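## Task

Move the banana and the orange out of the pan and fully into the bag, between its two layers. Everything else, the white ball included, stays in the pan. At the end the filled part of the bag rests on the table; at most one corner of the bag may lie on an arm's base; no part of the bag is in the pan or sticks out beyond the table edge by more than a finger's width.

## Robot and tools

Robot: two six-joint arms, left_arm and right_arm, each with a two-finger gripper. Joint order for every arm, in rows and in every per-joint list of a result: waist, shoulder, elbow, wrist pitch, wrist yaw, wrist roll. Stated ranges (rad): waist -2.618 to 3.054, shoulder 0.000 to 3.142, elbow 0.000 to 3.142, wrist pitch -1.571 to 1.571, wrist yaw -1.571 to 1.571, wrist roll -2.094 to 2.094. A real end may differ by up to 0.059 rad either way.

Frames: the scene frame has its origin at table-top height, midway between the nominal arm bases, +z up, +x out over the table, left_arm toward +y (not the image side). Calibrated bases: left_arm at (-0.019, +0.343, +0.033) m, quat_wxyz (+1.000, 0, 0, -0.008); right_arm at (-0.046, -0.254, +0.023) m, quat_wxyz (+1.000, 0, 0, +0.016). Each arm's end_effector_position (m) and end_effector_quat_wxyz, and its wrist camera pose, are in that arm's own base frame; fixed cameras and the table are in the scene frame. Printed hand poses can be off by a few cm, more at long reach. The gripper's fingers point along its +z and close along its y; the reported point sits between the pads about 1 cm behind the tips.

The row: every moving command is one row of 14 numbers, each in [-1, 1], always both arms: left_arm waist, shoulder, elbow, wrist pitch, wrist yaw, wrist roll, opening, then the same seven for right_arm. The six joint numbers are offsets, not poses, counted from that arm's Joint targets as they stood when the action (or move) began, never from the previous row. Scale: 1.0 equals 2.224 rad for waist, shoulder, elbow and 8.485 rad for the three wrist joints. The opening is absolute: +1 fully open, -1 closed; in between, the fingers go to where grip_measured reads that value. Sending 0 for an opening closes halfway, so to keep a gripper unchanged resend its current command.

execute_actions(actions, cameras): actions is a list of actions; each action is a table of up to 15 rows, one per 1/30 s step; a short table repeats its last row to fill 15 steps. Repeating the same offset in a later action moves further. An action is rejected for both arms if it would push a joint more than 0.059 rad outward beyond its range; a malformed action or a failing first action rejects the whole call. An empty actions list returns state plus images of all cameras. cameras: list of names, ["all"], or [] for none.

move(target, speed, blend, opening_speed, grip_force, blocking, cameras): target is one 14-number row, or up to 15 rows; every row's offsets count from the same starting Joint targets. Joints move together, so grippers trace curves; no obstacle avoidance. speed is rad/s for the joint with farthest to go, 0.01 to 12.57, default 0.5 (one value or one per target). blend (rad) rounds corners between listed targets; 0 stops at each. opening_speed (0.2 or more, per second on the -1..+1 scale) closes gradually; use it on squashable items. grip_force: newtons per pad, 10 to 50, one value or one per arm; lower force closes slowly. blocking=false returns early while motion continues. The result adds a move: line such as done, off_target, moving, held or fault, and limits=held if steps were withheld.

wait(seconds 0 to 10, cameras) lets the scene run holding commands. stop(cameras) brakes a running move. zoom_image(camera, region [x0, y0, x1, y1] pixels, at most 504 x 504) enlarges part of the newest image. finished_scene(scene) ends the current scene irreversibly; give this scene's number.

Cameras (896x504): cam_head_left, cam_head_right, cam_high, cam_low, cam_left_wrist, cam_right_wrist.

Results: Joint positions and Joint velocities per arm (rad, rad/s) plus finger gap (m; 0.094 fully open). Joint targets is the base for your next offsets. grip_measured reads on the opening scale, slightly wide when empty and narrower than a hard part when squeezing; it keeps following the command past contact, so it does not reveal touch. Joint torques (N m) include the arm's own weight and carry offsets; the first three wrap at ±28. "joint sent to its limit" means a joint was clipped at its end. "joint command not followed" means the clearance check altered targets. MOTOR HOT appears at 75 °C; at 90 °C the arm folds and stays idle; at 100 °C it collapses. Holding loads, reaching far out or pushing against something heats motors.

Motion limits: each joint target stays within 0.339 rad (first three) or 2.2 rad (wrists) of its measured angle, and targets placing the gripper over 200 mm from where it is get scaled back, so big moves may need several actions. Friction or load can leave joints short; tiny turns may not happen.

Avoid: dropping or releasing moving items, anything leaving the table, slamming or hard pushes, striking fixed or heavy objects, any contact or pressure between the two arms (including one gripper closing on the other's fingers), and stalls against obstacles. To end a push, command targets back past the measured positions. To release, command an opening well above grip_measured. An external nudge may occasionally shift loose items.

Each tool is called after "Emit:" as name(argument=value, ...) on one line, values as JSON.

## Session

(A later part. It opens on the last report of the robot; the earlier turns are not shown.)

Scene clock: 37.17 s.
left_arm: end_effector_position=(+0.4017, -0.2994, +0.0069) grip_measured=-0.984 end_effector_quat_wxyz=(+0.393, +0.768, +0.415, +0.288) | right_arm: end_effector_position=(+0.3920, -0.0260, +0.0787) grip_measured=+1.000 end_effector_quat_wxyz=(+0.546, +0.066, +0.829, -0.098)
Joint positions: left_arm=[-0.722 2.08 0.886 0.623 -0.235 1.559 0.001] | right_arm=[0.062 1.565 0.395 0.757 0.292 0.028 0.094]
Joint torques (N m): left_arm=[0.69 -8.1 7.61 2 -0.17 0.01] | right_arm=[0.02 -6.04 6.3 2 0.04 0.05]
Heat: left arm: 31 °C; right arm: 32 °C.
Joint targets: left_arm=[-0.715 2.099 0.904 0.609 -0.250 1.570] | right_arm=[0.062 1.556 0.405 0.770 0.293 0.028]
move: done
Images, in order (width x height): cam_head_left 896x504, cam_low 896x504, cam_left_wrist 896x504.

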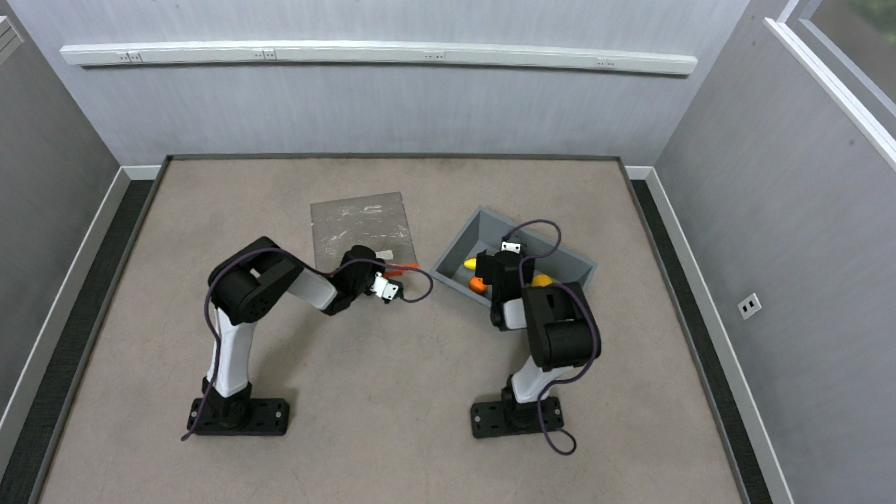

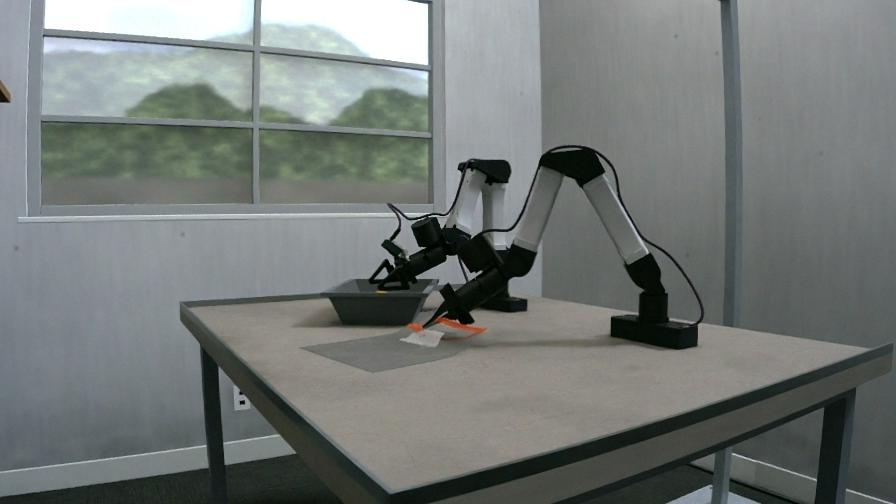

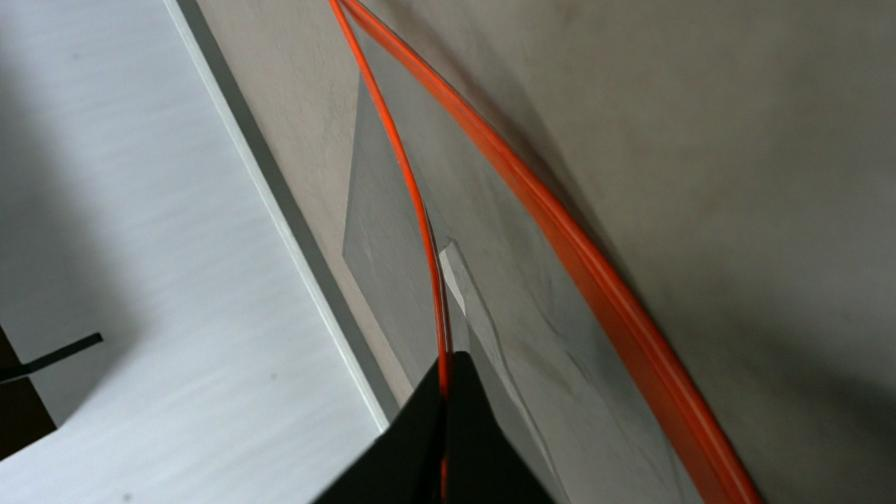

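Emit:
move(target=[-0.0112,-0.3593,-0.1682,-0.0324,0,0,-1,0,0,0,0,0,0,1], speed=0.22, cameras=["all"])

Emit:
zoom_image(camera="cam_low", region=[390, 250, 550, 370])

Emit:
zoom_image(camera="cam_head_left", region=[270, 190, 470, 330])

Scene clock: 42.07 s.
left_arm: end_effector_position=(+0.3186, -0.2321, +0.1397) grip_measured=-0.984 end_effector_quat_wxyz=(+0.453, +0.735, +0.402, +0.306) | right_arm: end_effector_position=(+0.3920, -0.0260, +0.0787) grip_measured=+1.000 end_effector_quat_wxyz=(+0.546, +0.066, +0.829, -0.098)
Joint positions: left_arm=[-0.733 1.317 0.542 0.348 -0.235 1.559 0.001] | right_arm=[0.062 1.565 0.395 0.757 0.292 0.028 0.094]
Joint torques (N m): left_arm=[-0.34 -5.87 6.68 2.13 -0.17 -0.01] | right_arm=[0.03 -6.02 6.27 2 0.05 0.05]
Heat: left arm: 31 °C; right arm: 33 °C.
Joint targets: left_arm=[-0.740 1.300 0.530 0.334 -0.250 1.570] | right_arm=[0.062 1.556 0.405 0.770 0.293 0.028]
move: done

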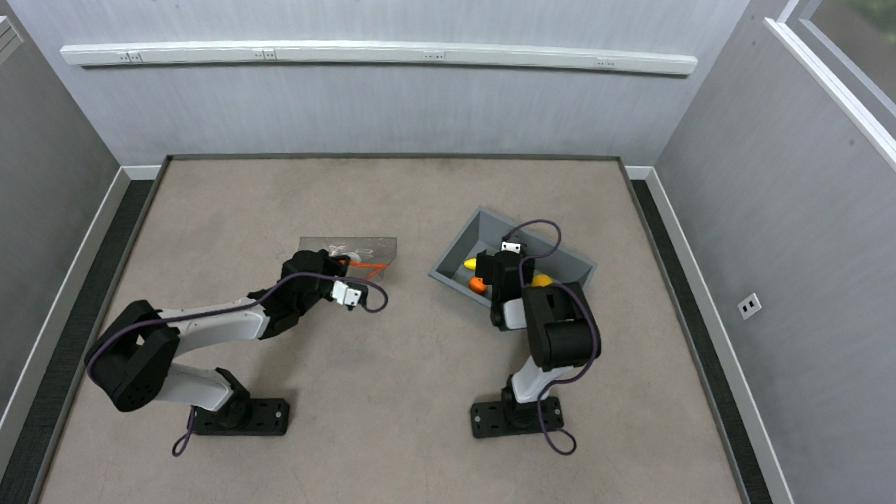

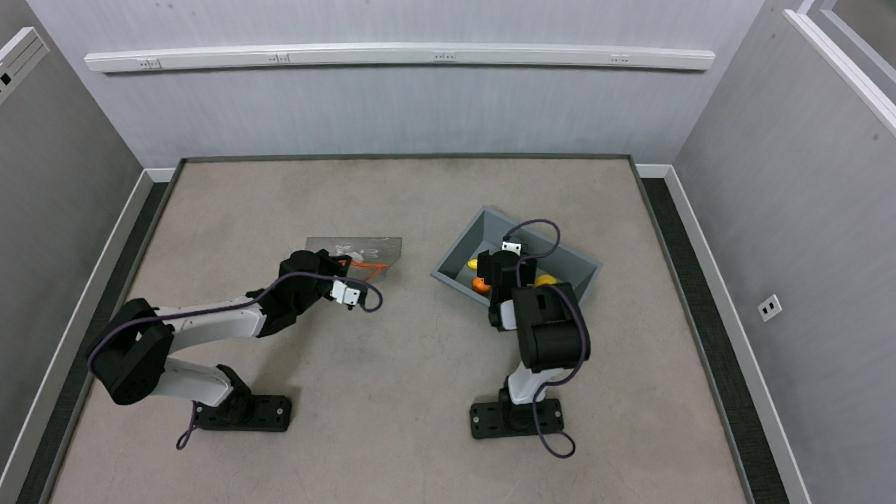

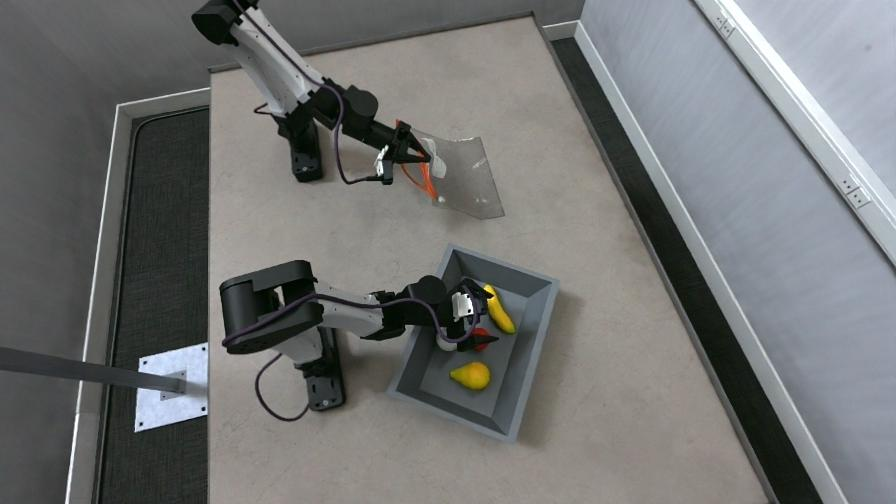

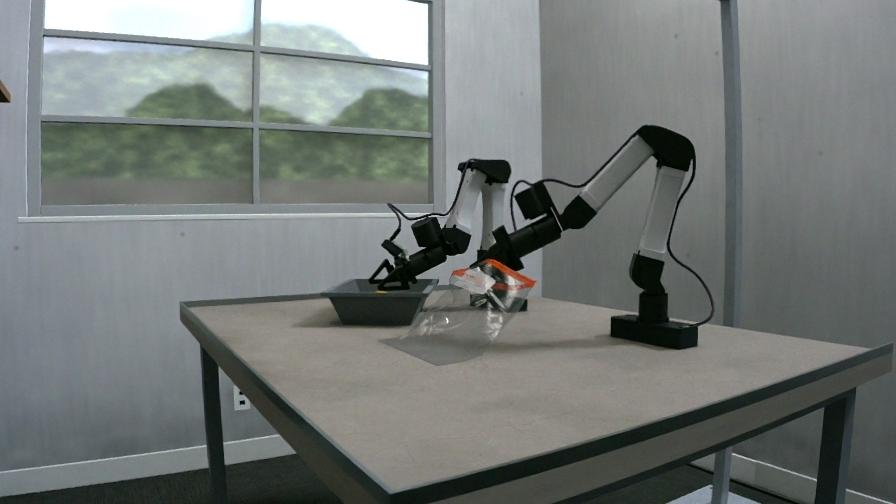

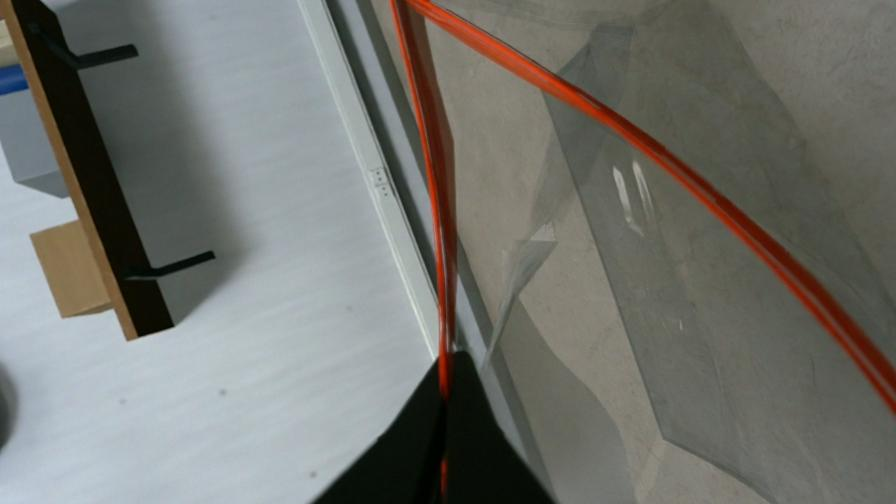

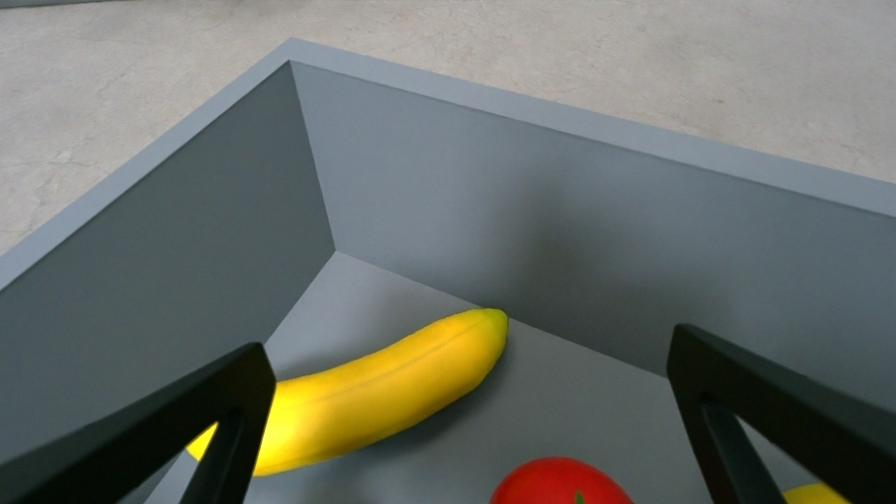

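Scaled by 3.150 from the camera's 896x504 image, which has a finer 1280x720 frame.

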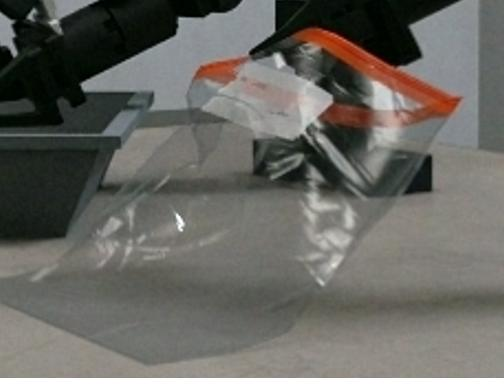

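Scaled by 2.520 from the camera's 896x504 image, which has a finer 1280x720 frame.

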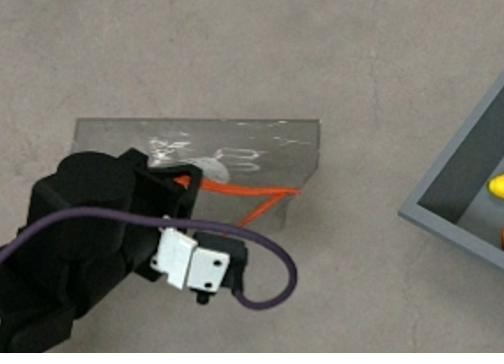

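Emit:
move(target=[0,0.094,-0.0495,0.035,0,0,-1,-0.0953,0.0243,0.6255,-0.2541,-0.0345,-0.0033,0.5], speed=0.9, cameras=["all"])

Emit:
zoom_image(camera="cam_low", region=[390, 250, 550, 370])

Emit:
zoom_image(camera="cam_head_left", region=[270, 190, 610, 350])

Emit:
zoom_image(camera="cam_high", region=[350, 90, 530, 230])

Scene clock: 46.20 s.
left_arm: end_effector_position=(+0.3178, -0.2314, +0.0866) grip_measured=-0.984 end_effector_quat_wxyz=(+0.446, +0.739, +0.403, +0.304) | right_arm: end_effector_position=(+0.3416, -0.0512, +0.2474) grip_measured=+0.501 end_effector_quat_wxyz=(+0.180, +0.075, +0.981, -0.017)
Joint positions: left_arm=[-0.733 1.497 0.43 0.623 -0.235 1.559 0.001] | right_arm=[-0.144 1.596 1.772 -1.384 0.01 0.008 0.071]
Joint torques (N m): left_arm=[-0.31 -4.19 5.67 2.38 -0.17 0] | right_arm=[-0.58 -5.16 8.51 0.95 -0.11 -0.04]
Heat: left arm: 32 °C; right arm: 33 °C.
Joint targets: left_arm=[-0.740 1.509 0.420 0.631 -0.250 1.570] | right_arm=[-0.150 1.610 1.796 -1.385 0.001 0.000]
move: done

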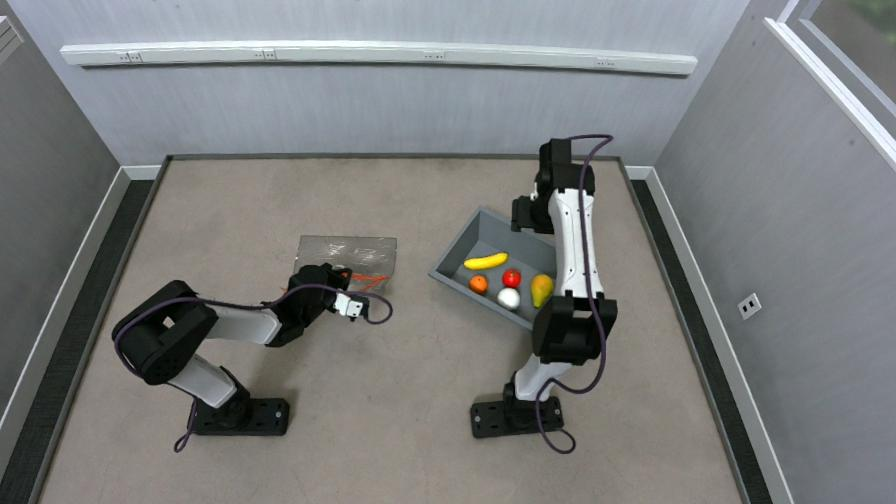

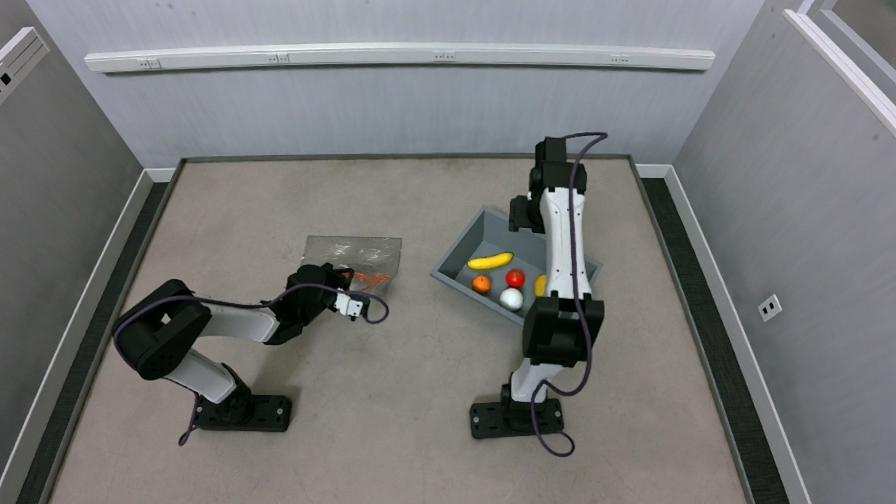

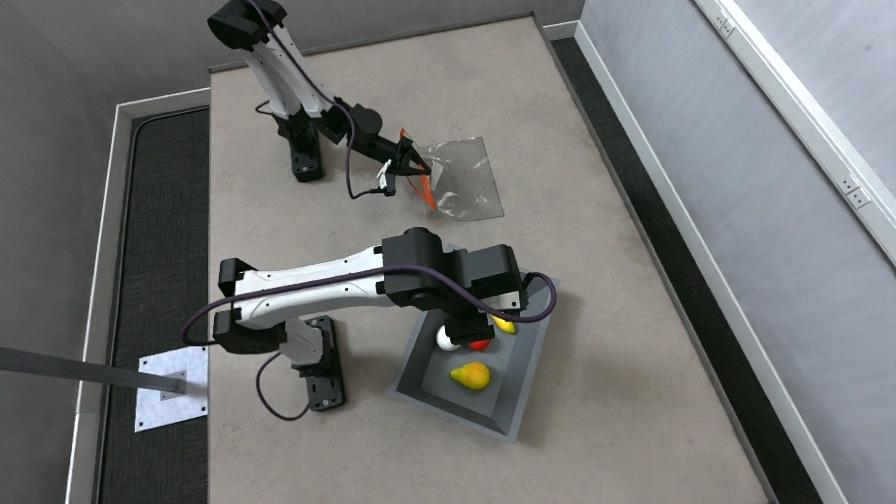

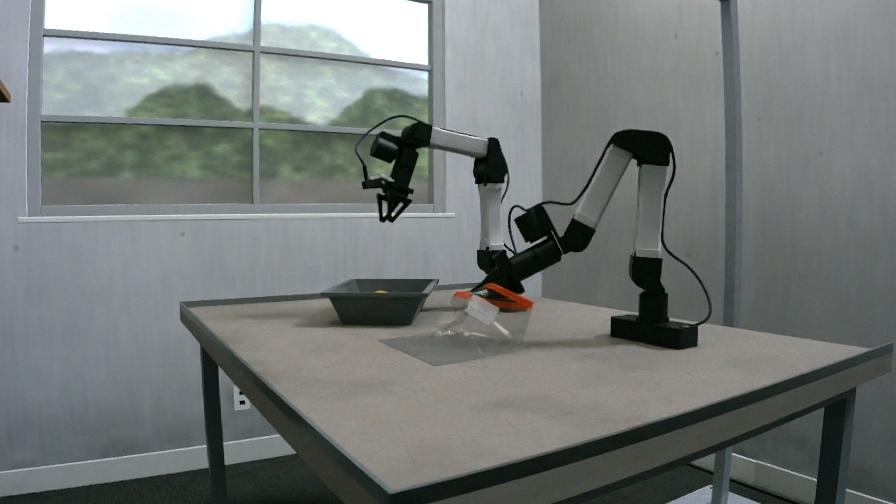

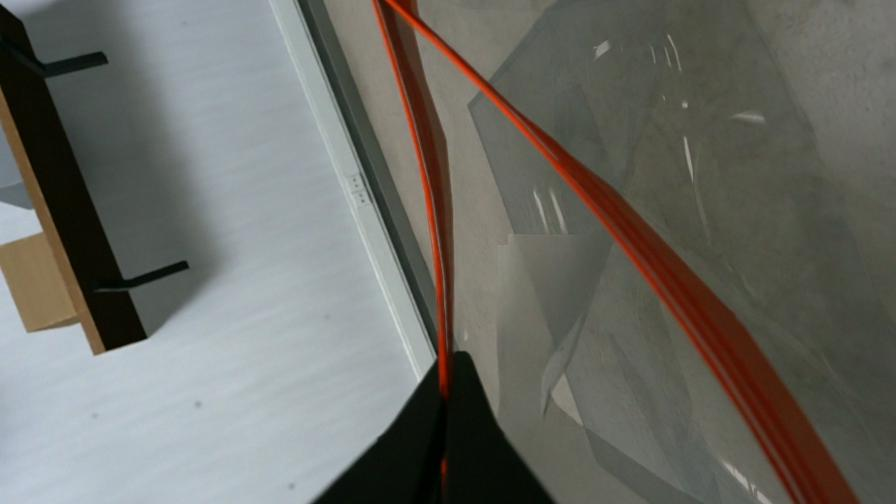

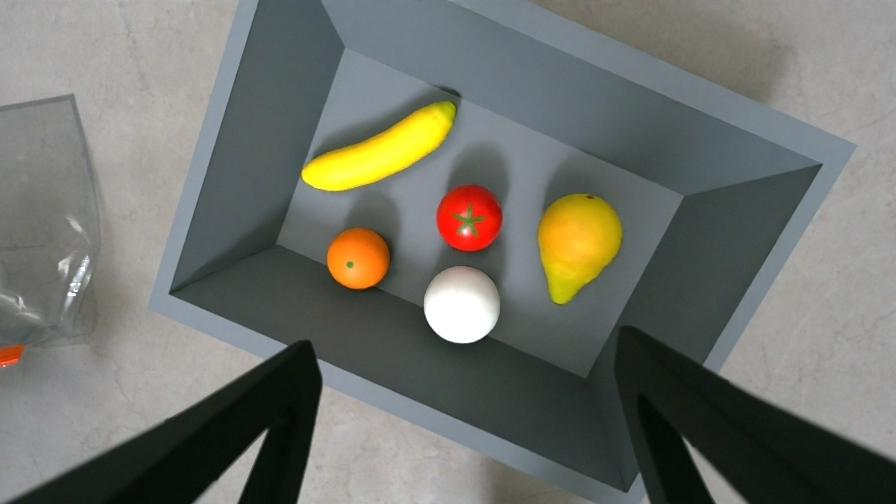

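Scaled by 3.150 from the camera's 896x504 image, which has a finer 1280x720 frame.

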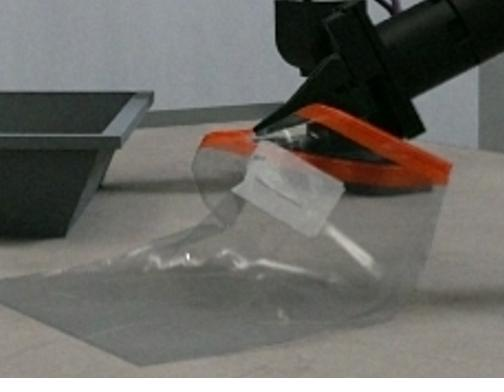

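Scaled by 1.482 from the camera's 896x504 image, which has a finer 1280x720 frame.

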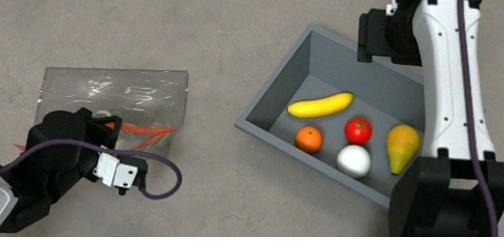

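Scaled by 2.800 from the camera's 896x504 image, which has a finer 1280x720 frame.

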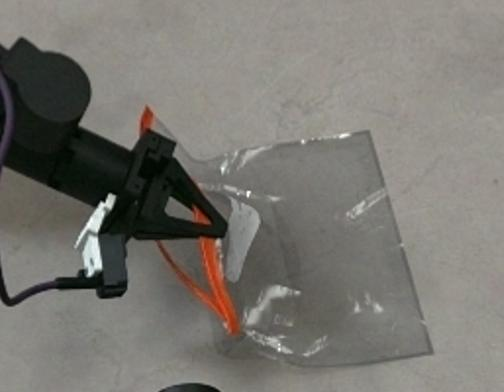

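Emit:
move(target=[0.0571,0.0283,0.1012,-0.0145,0,0,-1,0,0,0,0,0,0,0.5], speed=0.15, cameras=["all"])

Emit:
zoom_image(camera="cam_low", region=[390, 250, 550, 370])

Emit:
zoom_image(camera="cam_head_left", region=[290, 210, 450, 330])

Emit:
zoom_image(camera="cam_high", region=[350, 90, 530, 230])

Scene clock: 51.57 s.
left_arm: end_effector_position=(+0.3767, -0.2187, +0.1194) grip_measured=-0.984 end_effector_quat_wxyz=(+0.441, +0.706, +0.442, +0.334) | right_arm: end_effector_position=(+0.3416, -0.0511, +0.2474) grip_measured=+0.501 end_effector_quat_wxyz=(+0.179, +0.075, +0.981, -0.017)
Joint positions: left_arm=[-0.619 1.558 0.625 0.522 -0.235 1.559 0.001] | right_arm=[-0.144 1.596 1.772 -1.384 0.01 0.008 0.071]
Joint torques (N m): left_arm=[0.68 -5.05 9.22 2.13 -0.16 -0.01] | right_arm=[-0.58 -5.18 8.51 0.96 -0.11 -0.04]
Heat: left arm: 32 °C; right arm: 33 °C.
Joint targets: left_arm=[-0.613 1.572 0.646 0.508 -0.250 1.570] | right_arm=[-0.150 1.610 1.796 -1.385 0.000 0.000]
move: done

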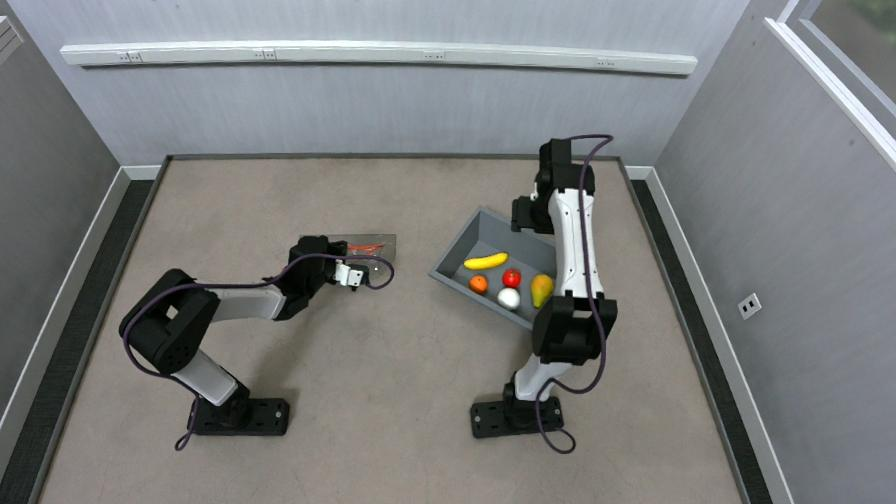

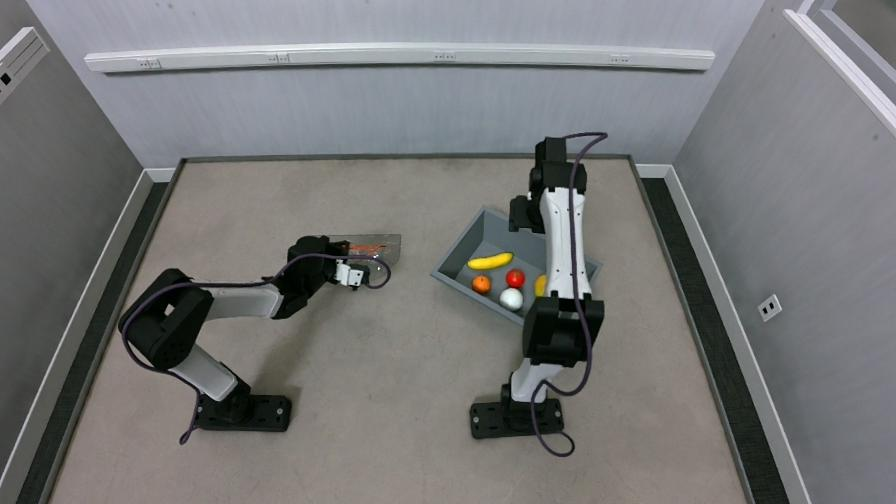

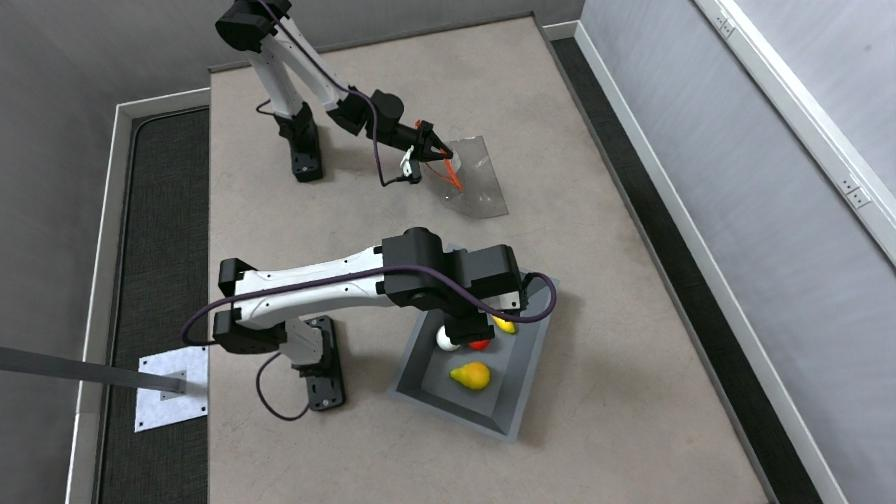

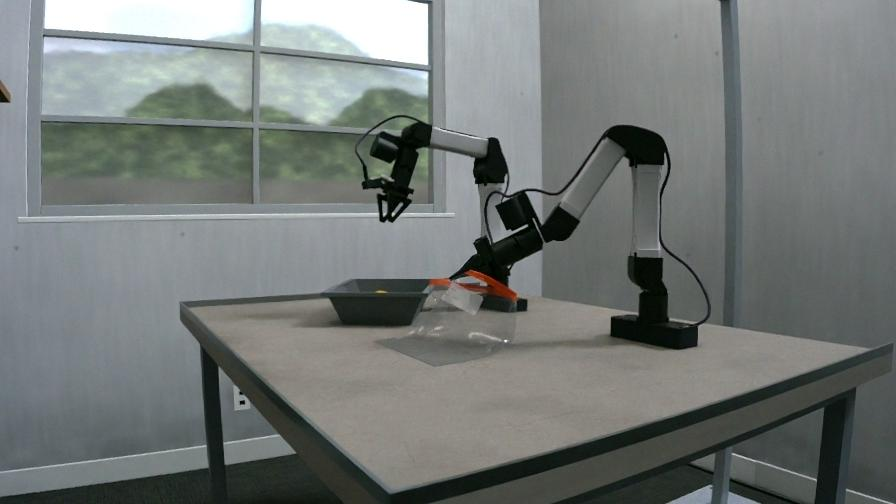

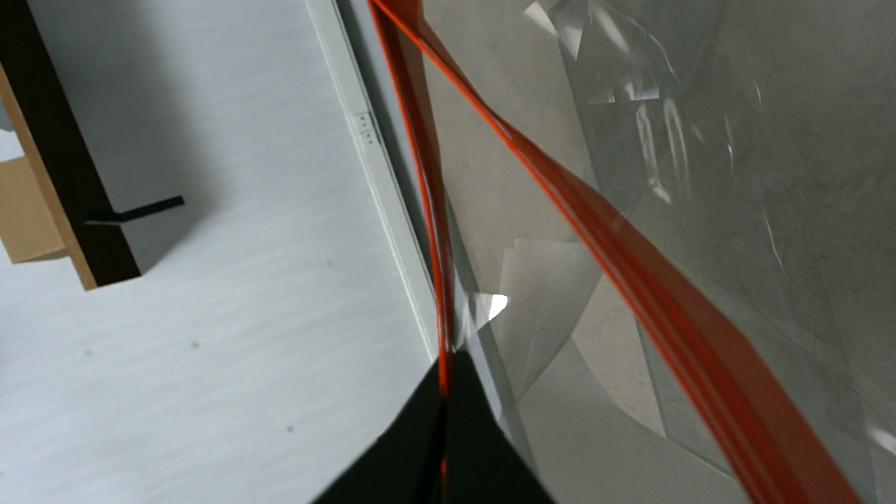

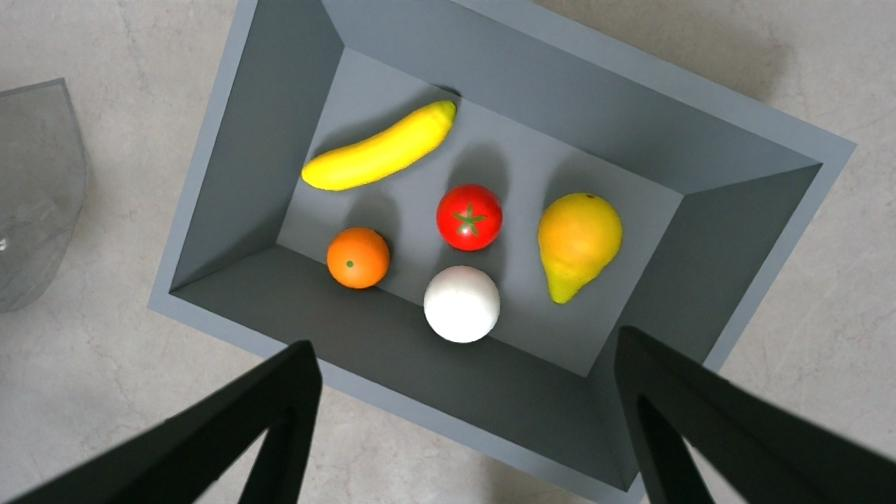

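Scaled by 3.150 from the camera's 896x504 image, which has a finer 1280x720 frame.

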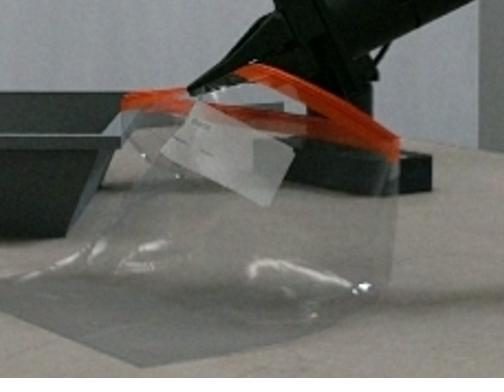

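Scaled by 3.150 from the camera's 896x504 image, which has a finer 1280x720 frame.

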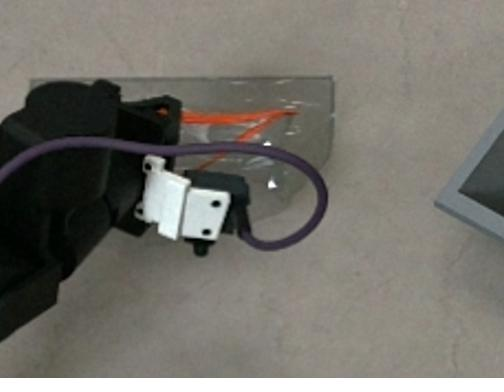

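Scaled by 2.800 from the camera's 896x504 image, which has a finer 1280x720 frame.

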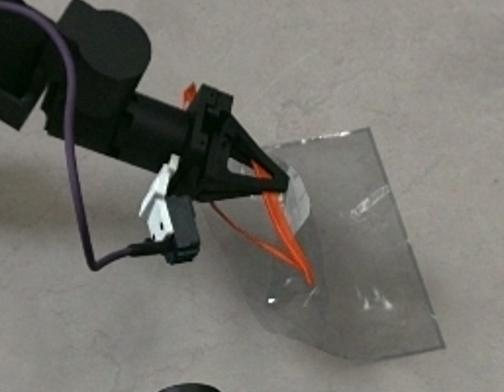

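Emit:
move(target=[0,0,0,0,0,0,-1,0.1057,0.0742,-0.1448,0.0278,0,0.0748,0.38], speed=0.5, cameras=["cam_right_wrist"])

Scene clock: 57.83 s.
left_arm: end_effector_position=(+0.3766, -0.2187, +0.1193) grip_measured=-0.984 end_effector_quat_wxyz=(+0.441, +0.706, +0.442, +0.334) | right_arm: end_effector_position=(+0.3511, +0.0271, +0.1128) grip_measured=+0.381 end_effector_quat_wxyz=(+0.056, +0.269, +0.961, +0.017)
Joint positions: left_arm=[-0.619 1.558 0.625 0.522 -0.235 1.559 0.001] | right_arm=[0.081 1.768 1.475 -1.162 0.007 0.626 0.065]
Joint torques (N m): left_arm=[0.75 -5.11 9.25 2.16 -0.17 0] | right_arm=[0.44 -7.31 6.23 0.62 -0.05 0.07]
Heat: left arm: 33 °C; right arm: 33 °C.
Joint targets: left_arm=[-0.613 1.572 0.646 0.508 -0.250 1.570] | right_arm=[0.085 1.775 1.474 -1.150 0.000 0.635]
move: done
Images, in order (width x height): cam_right_wrist 896x504.

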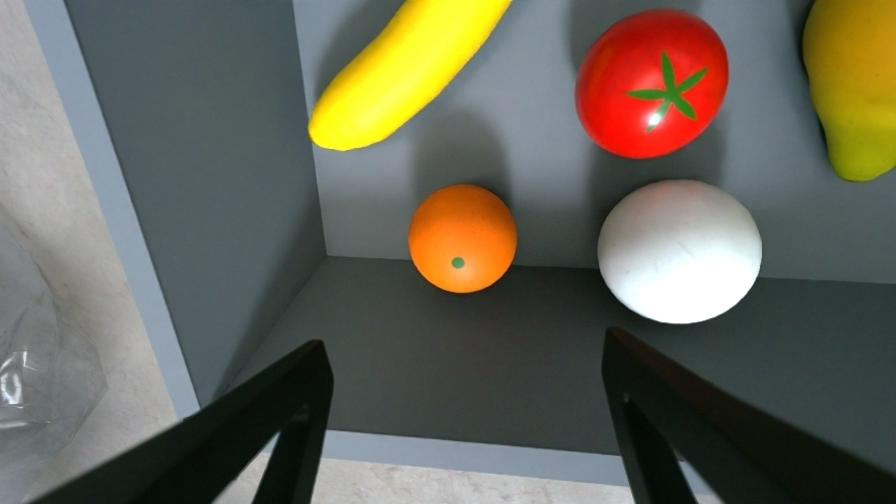

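Emit:
move(target=[0,0,0,0,0,0,-1,0.0103,0.0045,-0.1079,0.0291,0,0.0027,0.27], speed=0.3, cameras=["cam_right_wrist"])

Scene clock: 59.83 s.
left_arm: end_effector_position=(+0.3766, -0.2187, +0.1193) grip_measured=-0.984 end_effector_quat_wxyz=(+0.441, +0.706, +0.442, +0.334) | right_arm: end_effector_position=(+0.3415, +0.0332, +0.0510) grip_measured=+0.271 end_effector_quat_wxyz=(+0.055, +0.271, +0.961, +0.018)
Joint positions: left_arm=[-0.619 1.558 0.625 0.522 -0.235 1.559 0.001] | right_arm=[0.1 1.776 1.235 -0.916 0.007 0.65 0.06]
Joint torques (N m): left_arm=[0.72 -5.09 9.22 2.14 -0.17 -0.01] | right_arm=[0.76 -7.01 5.94 0.64 -0.05 0.12]
Heat: left arm: 33 °C; right arm: 33 °C.
Joint targets: left_arm=[-0.613 1.572 0.646 0.508 -0.250 1.570] | right_arm=[0.108 1.785 1.234 -0.903 0.000 0.657]
move: done
Images, in order (width x height): cam_right_wrist 896x504.

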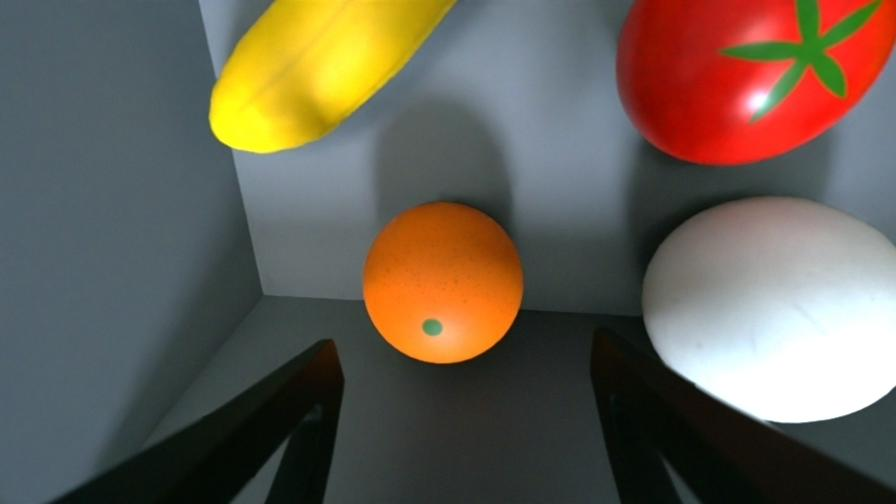

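Emit:
move(target=[0,0,0,0,0,0,-1,0.009,0.0265,-0.0414,0.0184,0,0.0027,0.27], speed=0.2, cameras=["cam_right_wrist"])

Scene clock: 62.87 s.
left_arm: end_effector_position=(+0.3766, -0.2187, +0.1193) grip_measured=-0.984 end_effector_quat_wxyz=(+0.441, +0.706, +0.442, +0.334) | right_arm: end_effector_position=(+0.3436, +0.0404, +0.0128) grip_measured=+0.271 end_effector_quat_wxyz=(+0.058, +0.272, +0.960, +0.020)
Joint positions: left_arm=[-0.619 1.558 0.625 0.522 -0.235 1.559 0.001] | right_arm=[0.121 1.834 1.144 -0.76 0.007 0.673 0.06]
Joint torques (N m): left_arm=[0.76 -5.08 9.25 2.15 -0.16 0.01] | right_arm=[0.73 -7.09 5.55 0.66 -0.05 0.13]
Heat: left arm: 34 °C; right arm: 33 °C.
Joint targets: left_arm=[-0.613 1.572 0.646 0.508 -0.250 1.570] | right_arm=[0.128 1.844 1.142 -0.747 0.000 0.680]
move: done
Images, in order (width x height): cam_right_wrist 896x504.

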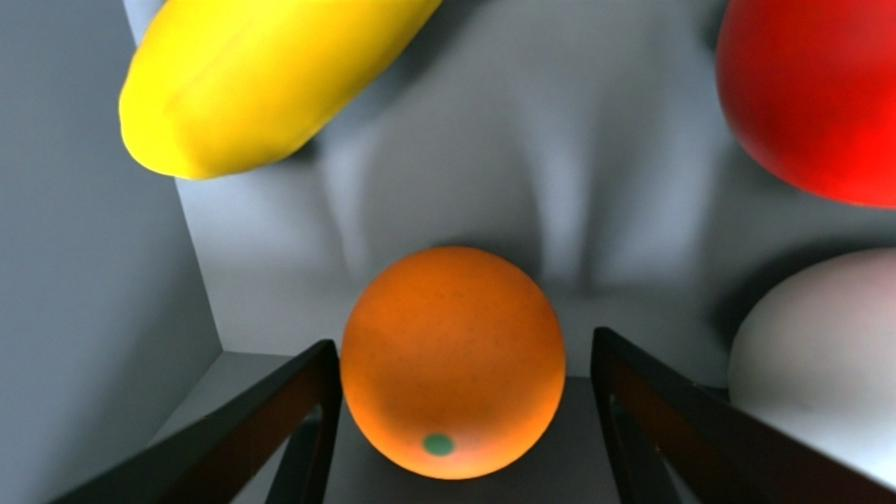

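Emit:
move(target=[0,0,0,0,0,0,-1,0,0,0,0,0,0,-0.05], opening_speed=0.3, grip_force=[50, 30], cameras=["cam_right_wrist"])

Scene clock: 64.37 s.
left_arm: end_effector_position=(+0.3766, -0.2187, +0.1193) grip_measured=-0.984 end_effector_quat_wxyz=(+0.441, +0.706, +0.442, +0.334) | right_arm: end_effector_position=(+0.3438, +0.0404, +0.0128) grip_measured=-0.045 end_effector_quat_wxyz=(+0.058, +0.272, +0.960, +0.020)
Joint positions: left_arm=[-0.619 1.558 0.625 0.522 -0.235 1.559 0.001] | right_arm=[0.121 1.834 1.144 -0.759 0.007 0.673 0.045]
Joint torques (N m): left_arm=[0.72 -5.08 9.21 2.14 -0.17 0] | right_arm=[0.75 -7.12 5.57 0.63 -0.05 0.12]
Heat: left arm: 34 °C; right arm: 33 °C.
Joint targets: left_arm=[-0.613 1.572 0.646 0.508 -0.250 1.570] | right_arm=[0.128 1.844 1.142 -0.747 0.000 0.680]
grip_force (N): 50, 30
move: done
Images, in order (width x height): cam_right_wrist 896x504.

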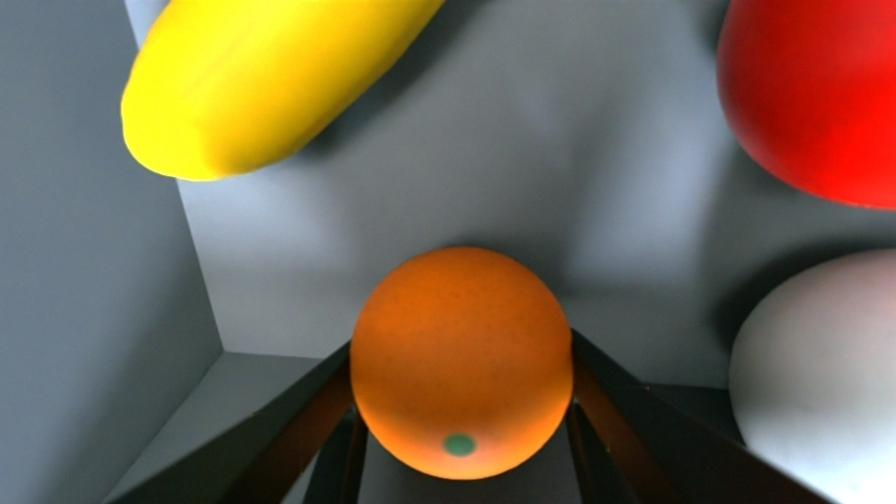

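Emit:
move(target=[[0,0,0,0,0,0,-1,0,0,0,0,0,0,-0.13],[0,0,0,0,0,0,-1,0,-0.0441,0.116,-0.04196,0,0,-0.13]], speed=0.4, opening_speed=0.3, cameras=["cam_low","cam_right_wrist"])

Scene clock: 68.40 s.
left_arm: end_effector_position=(+0.3766, -0.2187, +0.1193) grip_measured=-0.984 end_effector_quat_wxyz=(+0.441, +0.706, +0.442, +0.334) | right_arm: end_effector_position=(+0.3390, +0.0399, +0.0840) grip_measured=-0.124 end_effector_quat_wxyz=(+0.035, +0.273, +0.961, +0.011)
Joint positions: left_arm=[-0.619 1.558 0.625 0.522 -0.235 1.559 0.001] | right_arm=[0.121 1.779 1.377 -1.097 0.007 0.673 0.041]
Joint torques (N m): left_arm=[0.72 -5.07 9.22 2.15 -0.17 0] | right_arm=[0.75 -10.8 8.32 0.38 -0.05 0.12]
Heat: left arm: 34 °C; right arm: 34 °C.
Joint targets: left_arm=[-0.613 1.572 0.646 0.508 -0.250 1.570] | right_arm=[0.128 1.745 1.400 -1.103 0.001 0.680]
grip_force (N): 50, 30
move: done
Images, in order (width x height): cam_low 896x504, cam_right_wrist 896x504.

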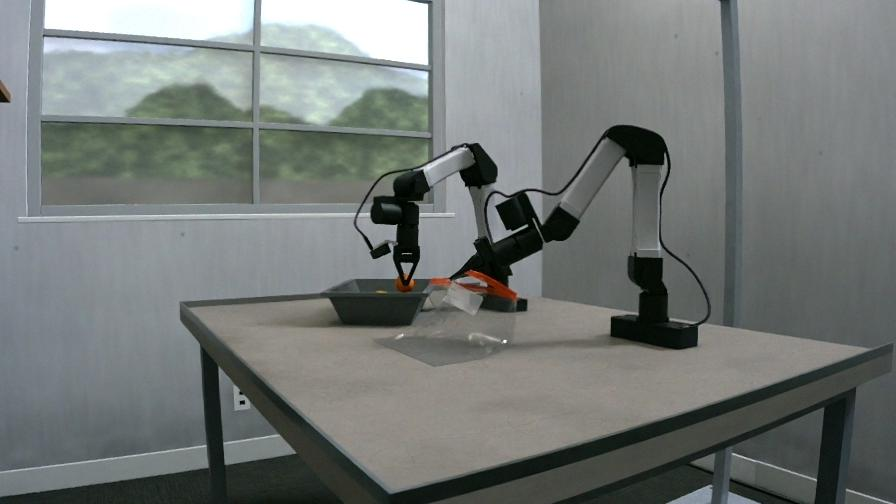

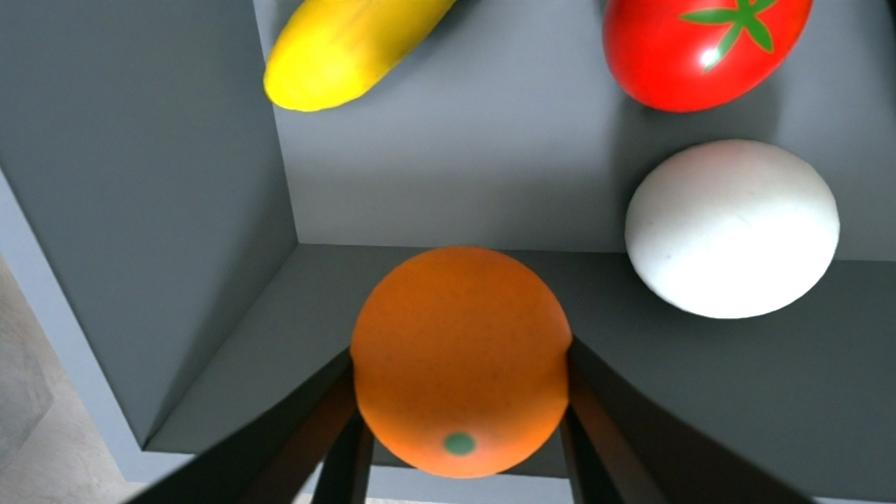

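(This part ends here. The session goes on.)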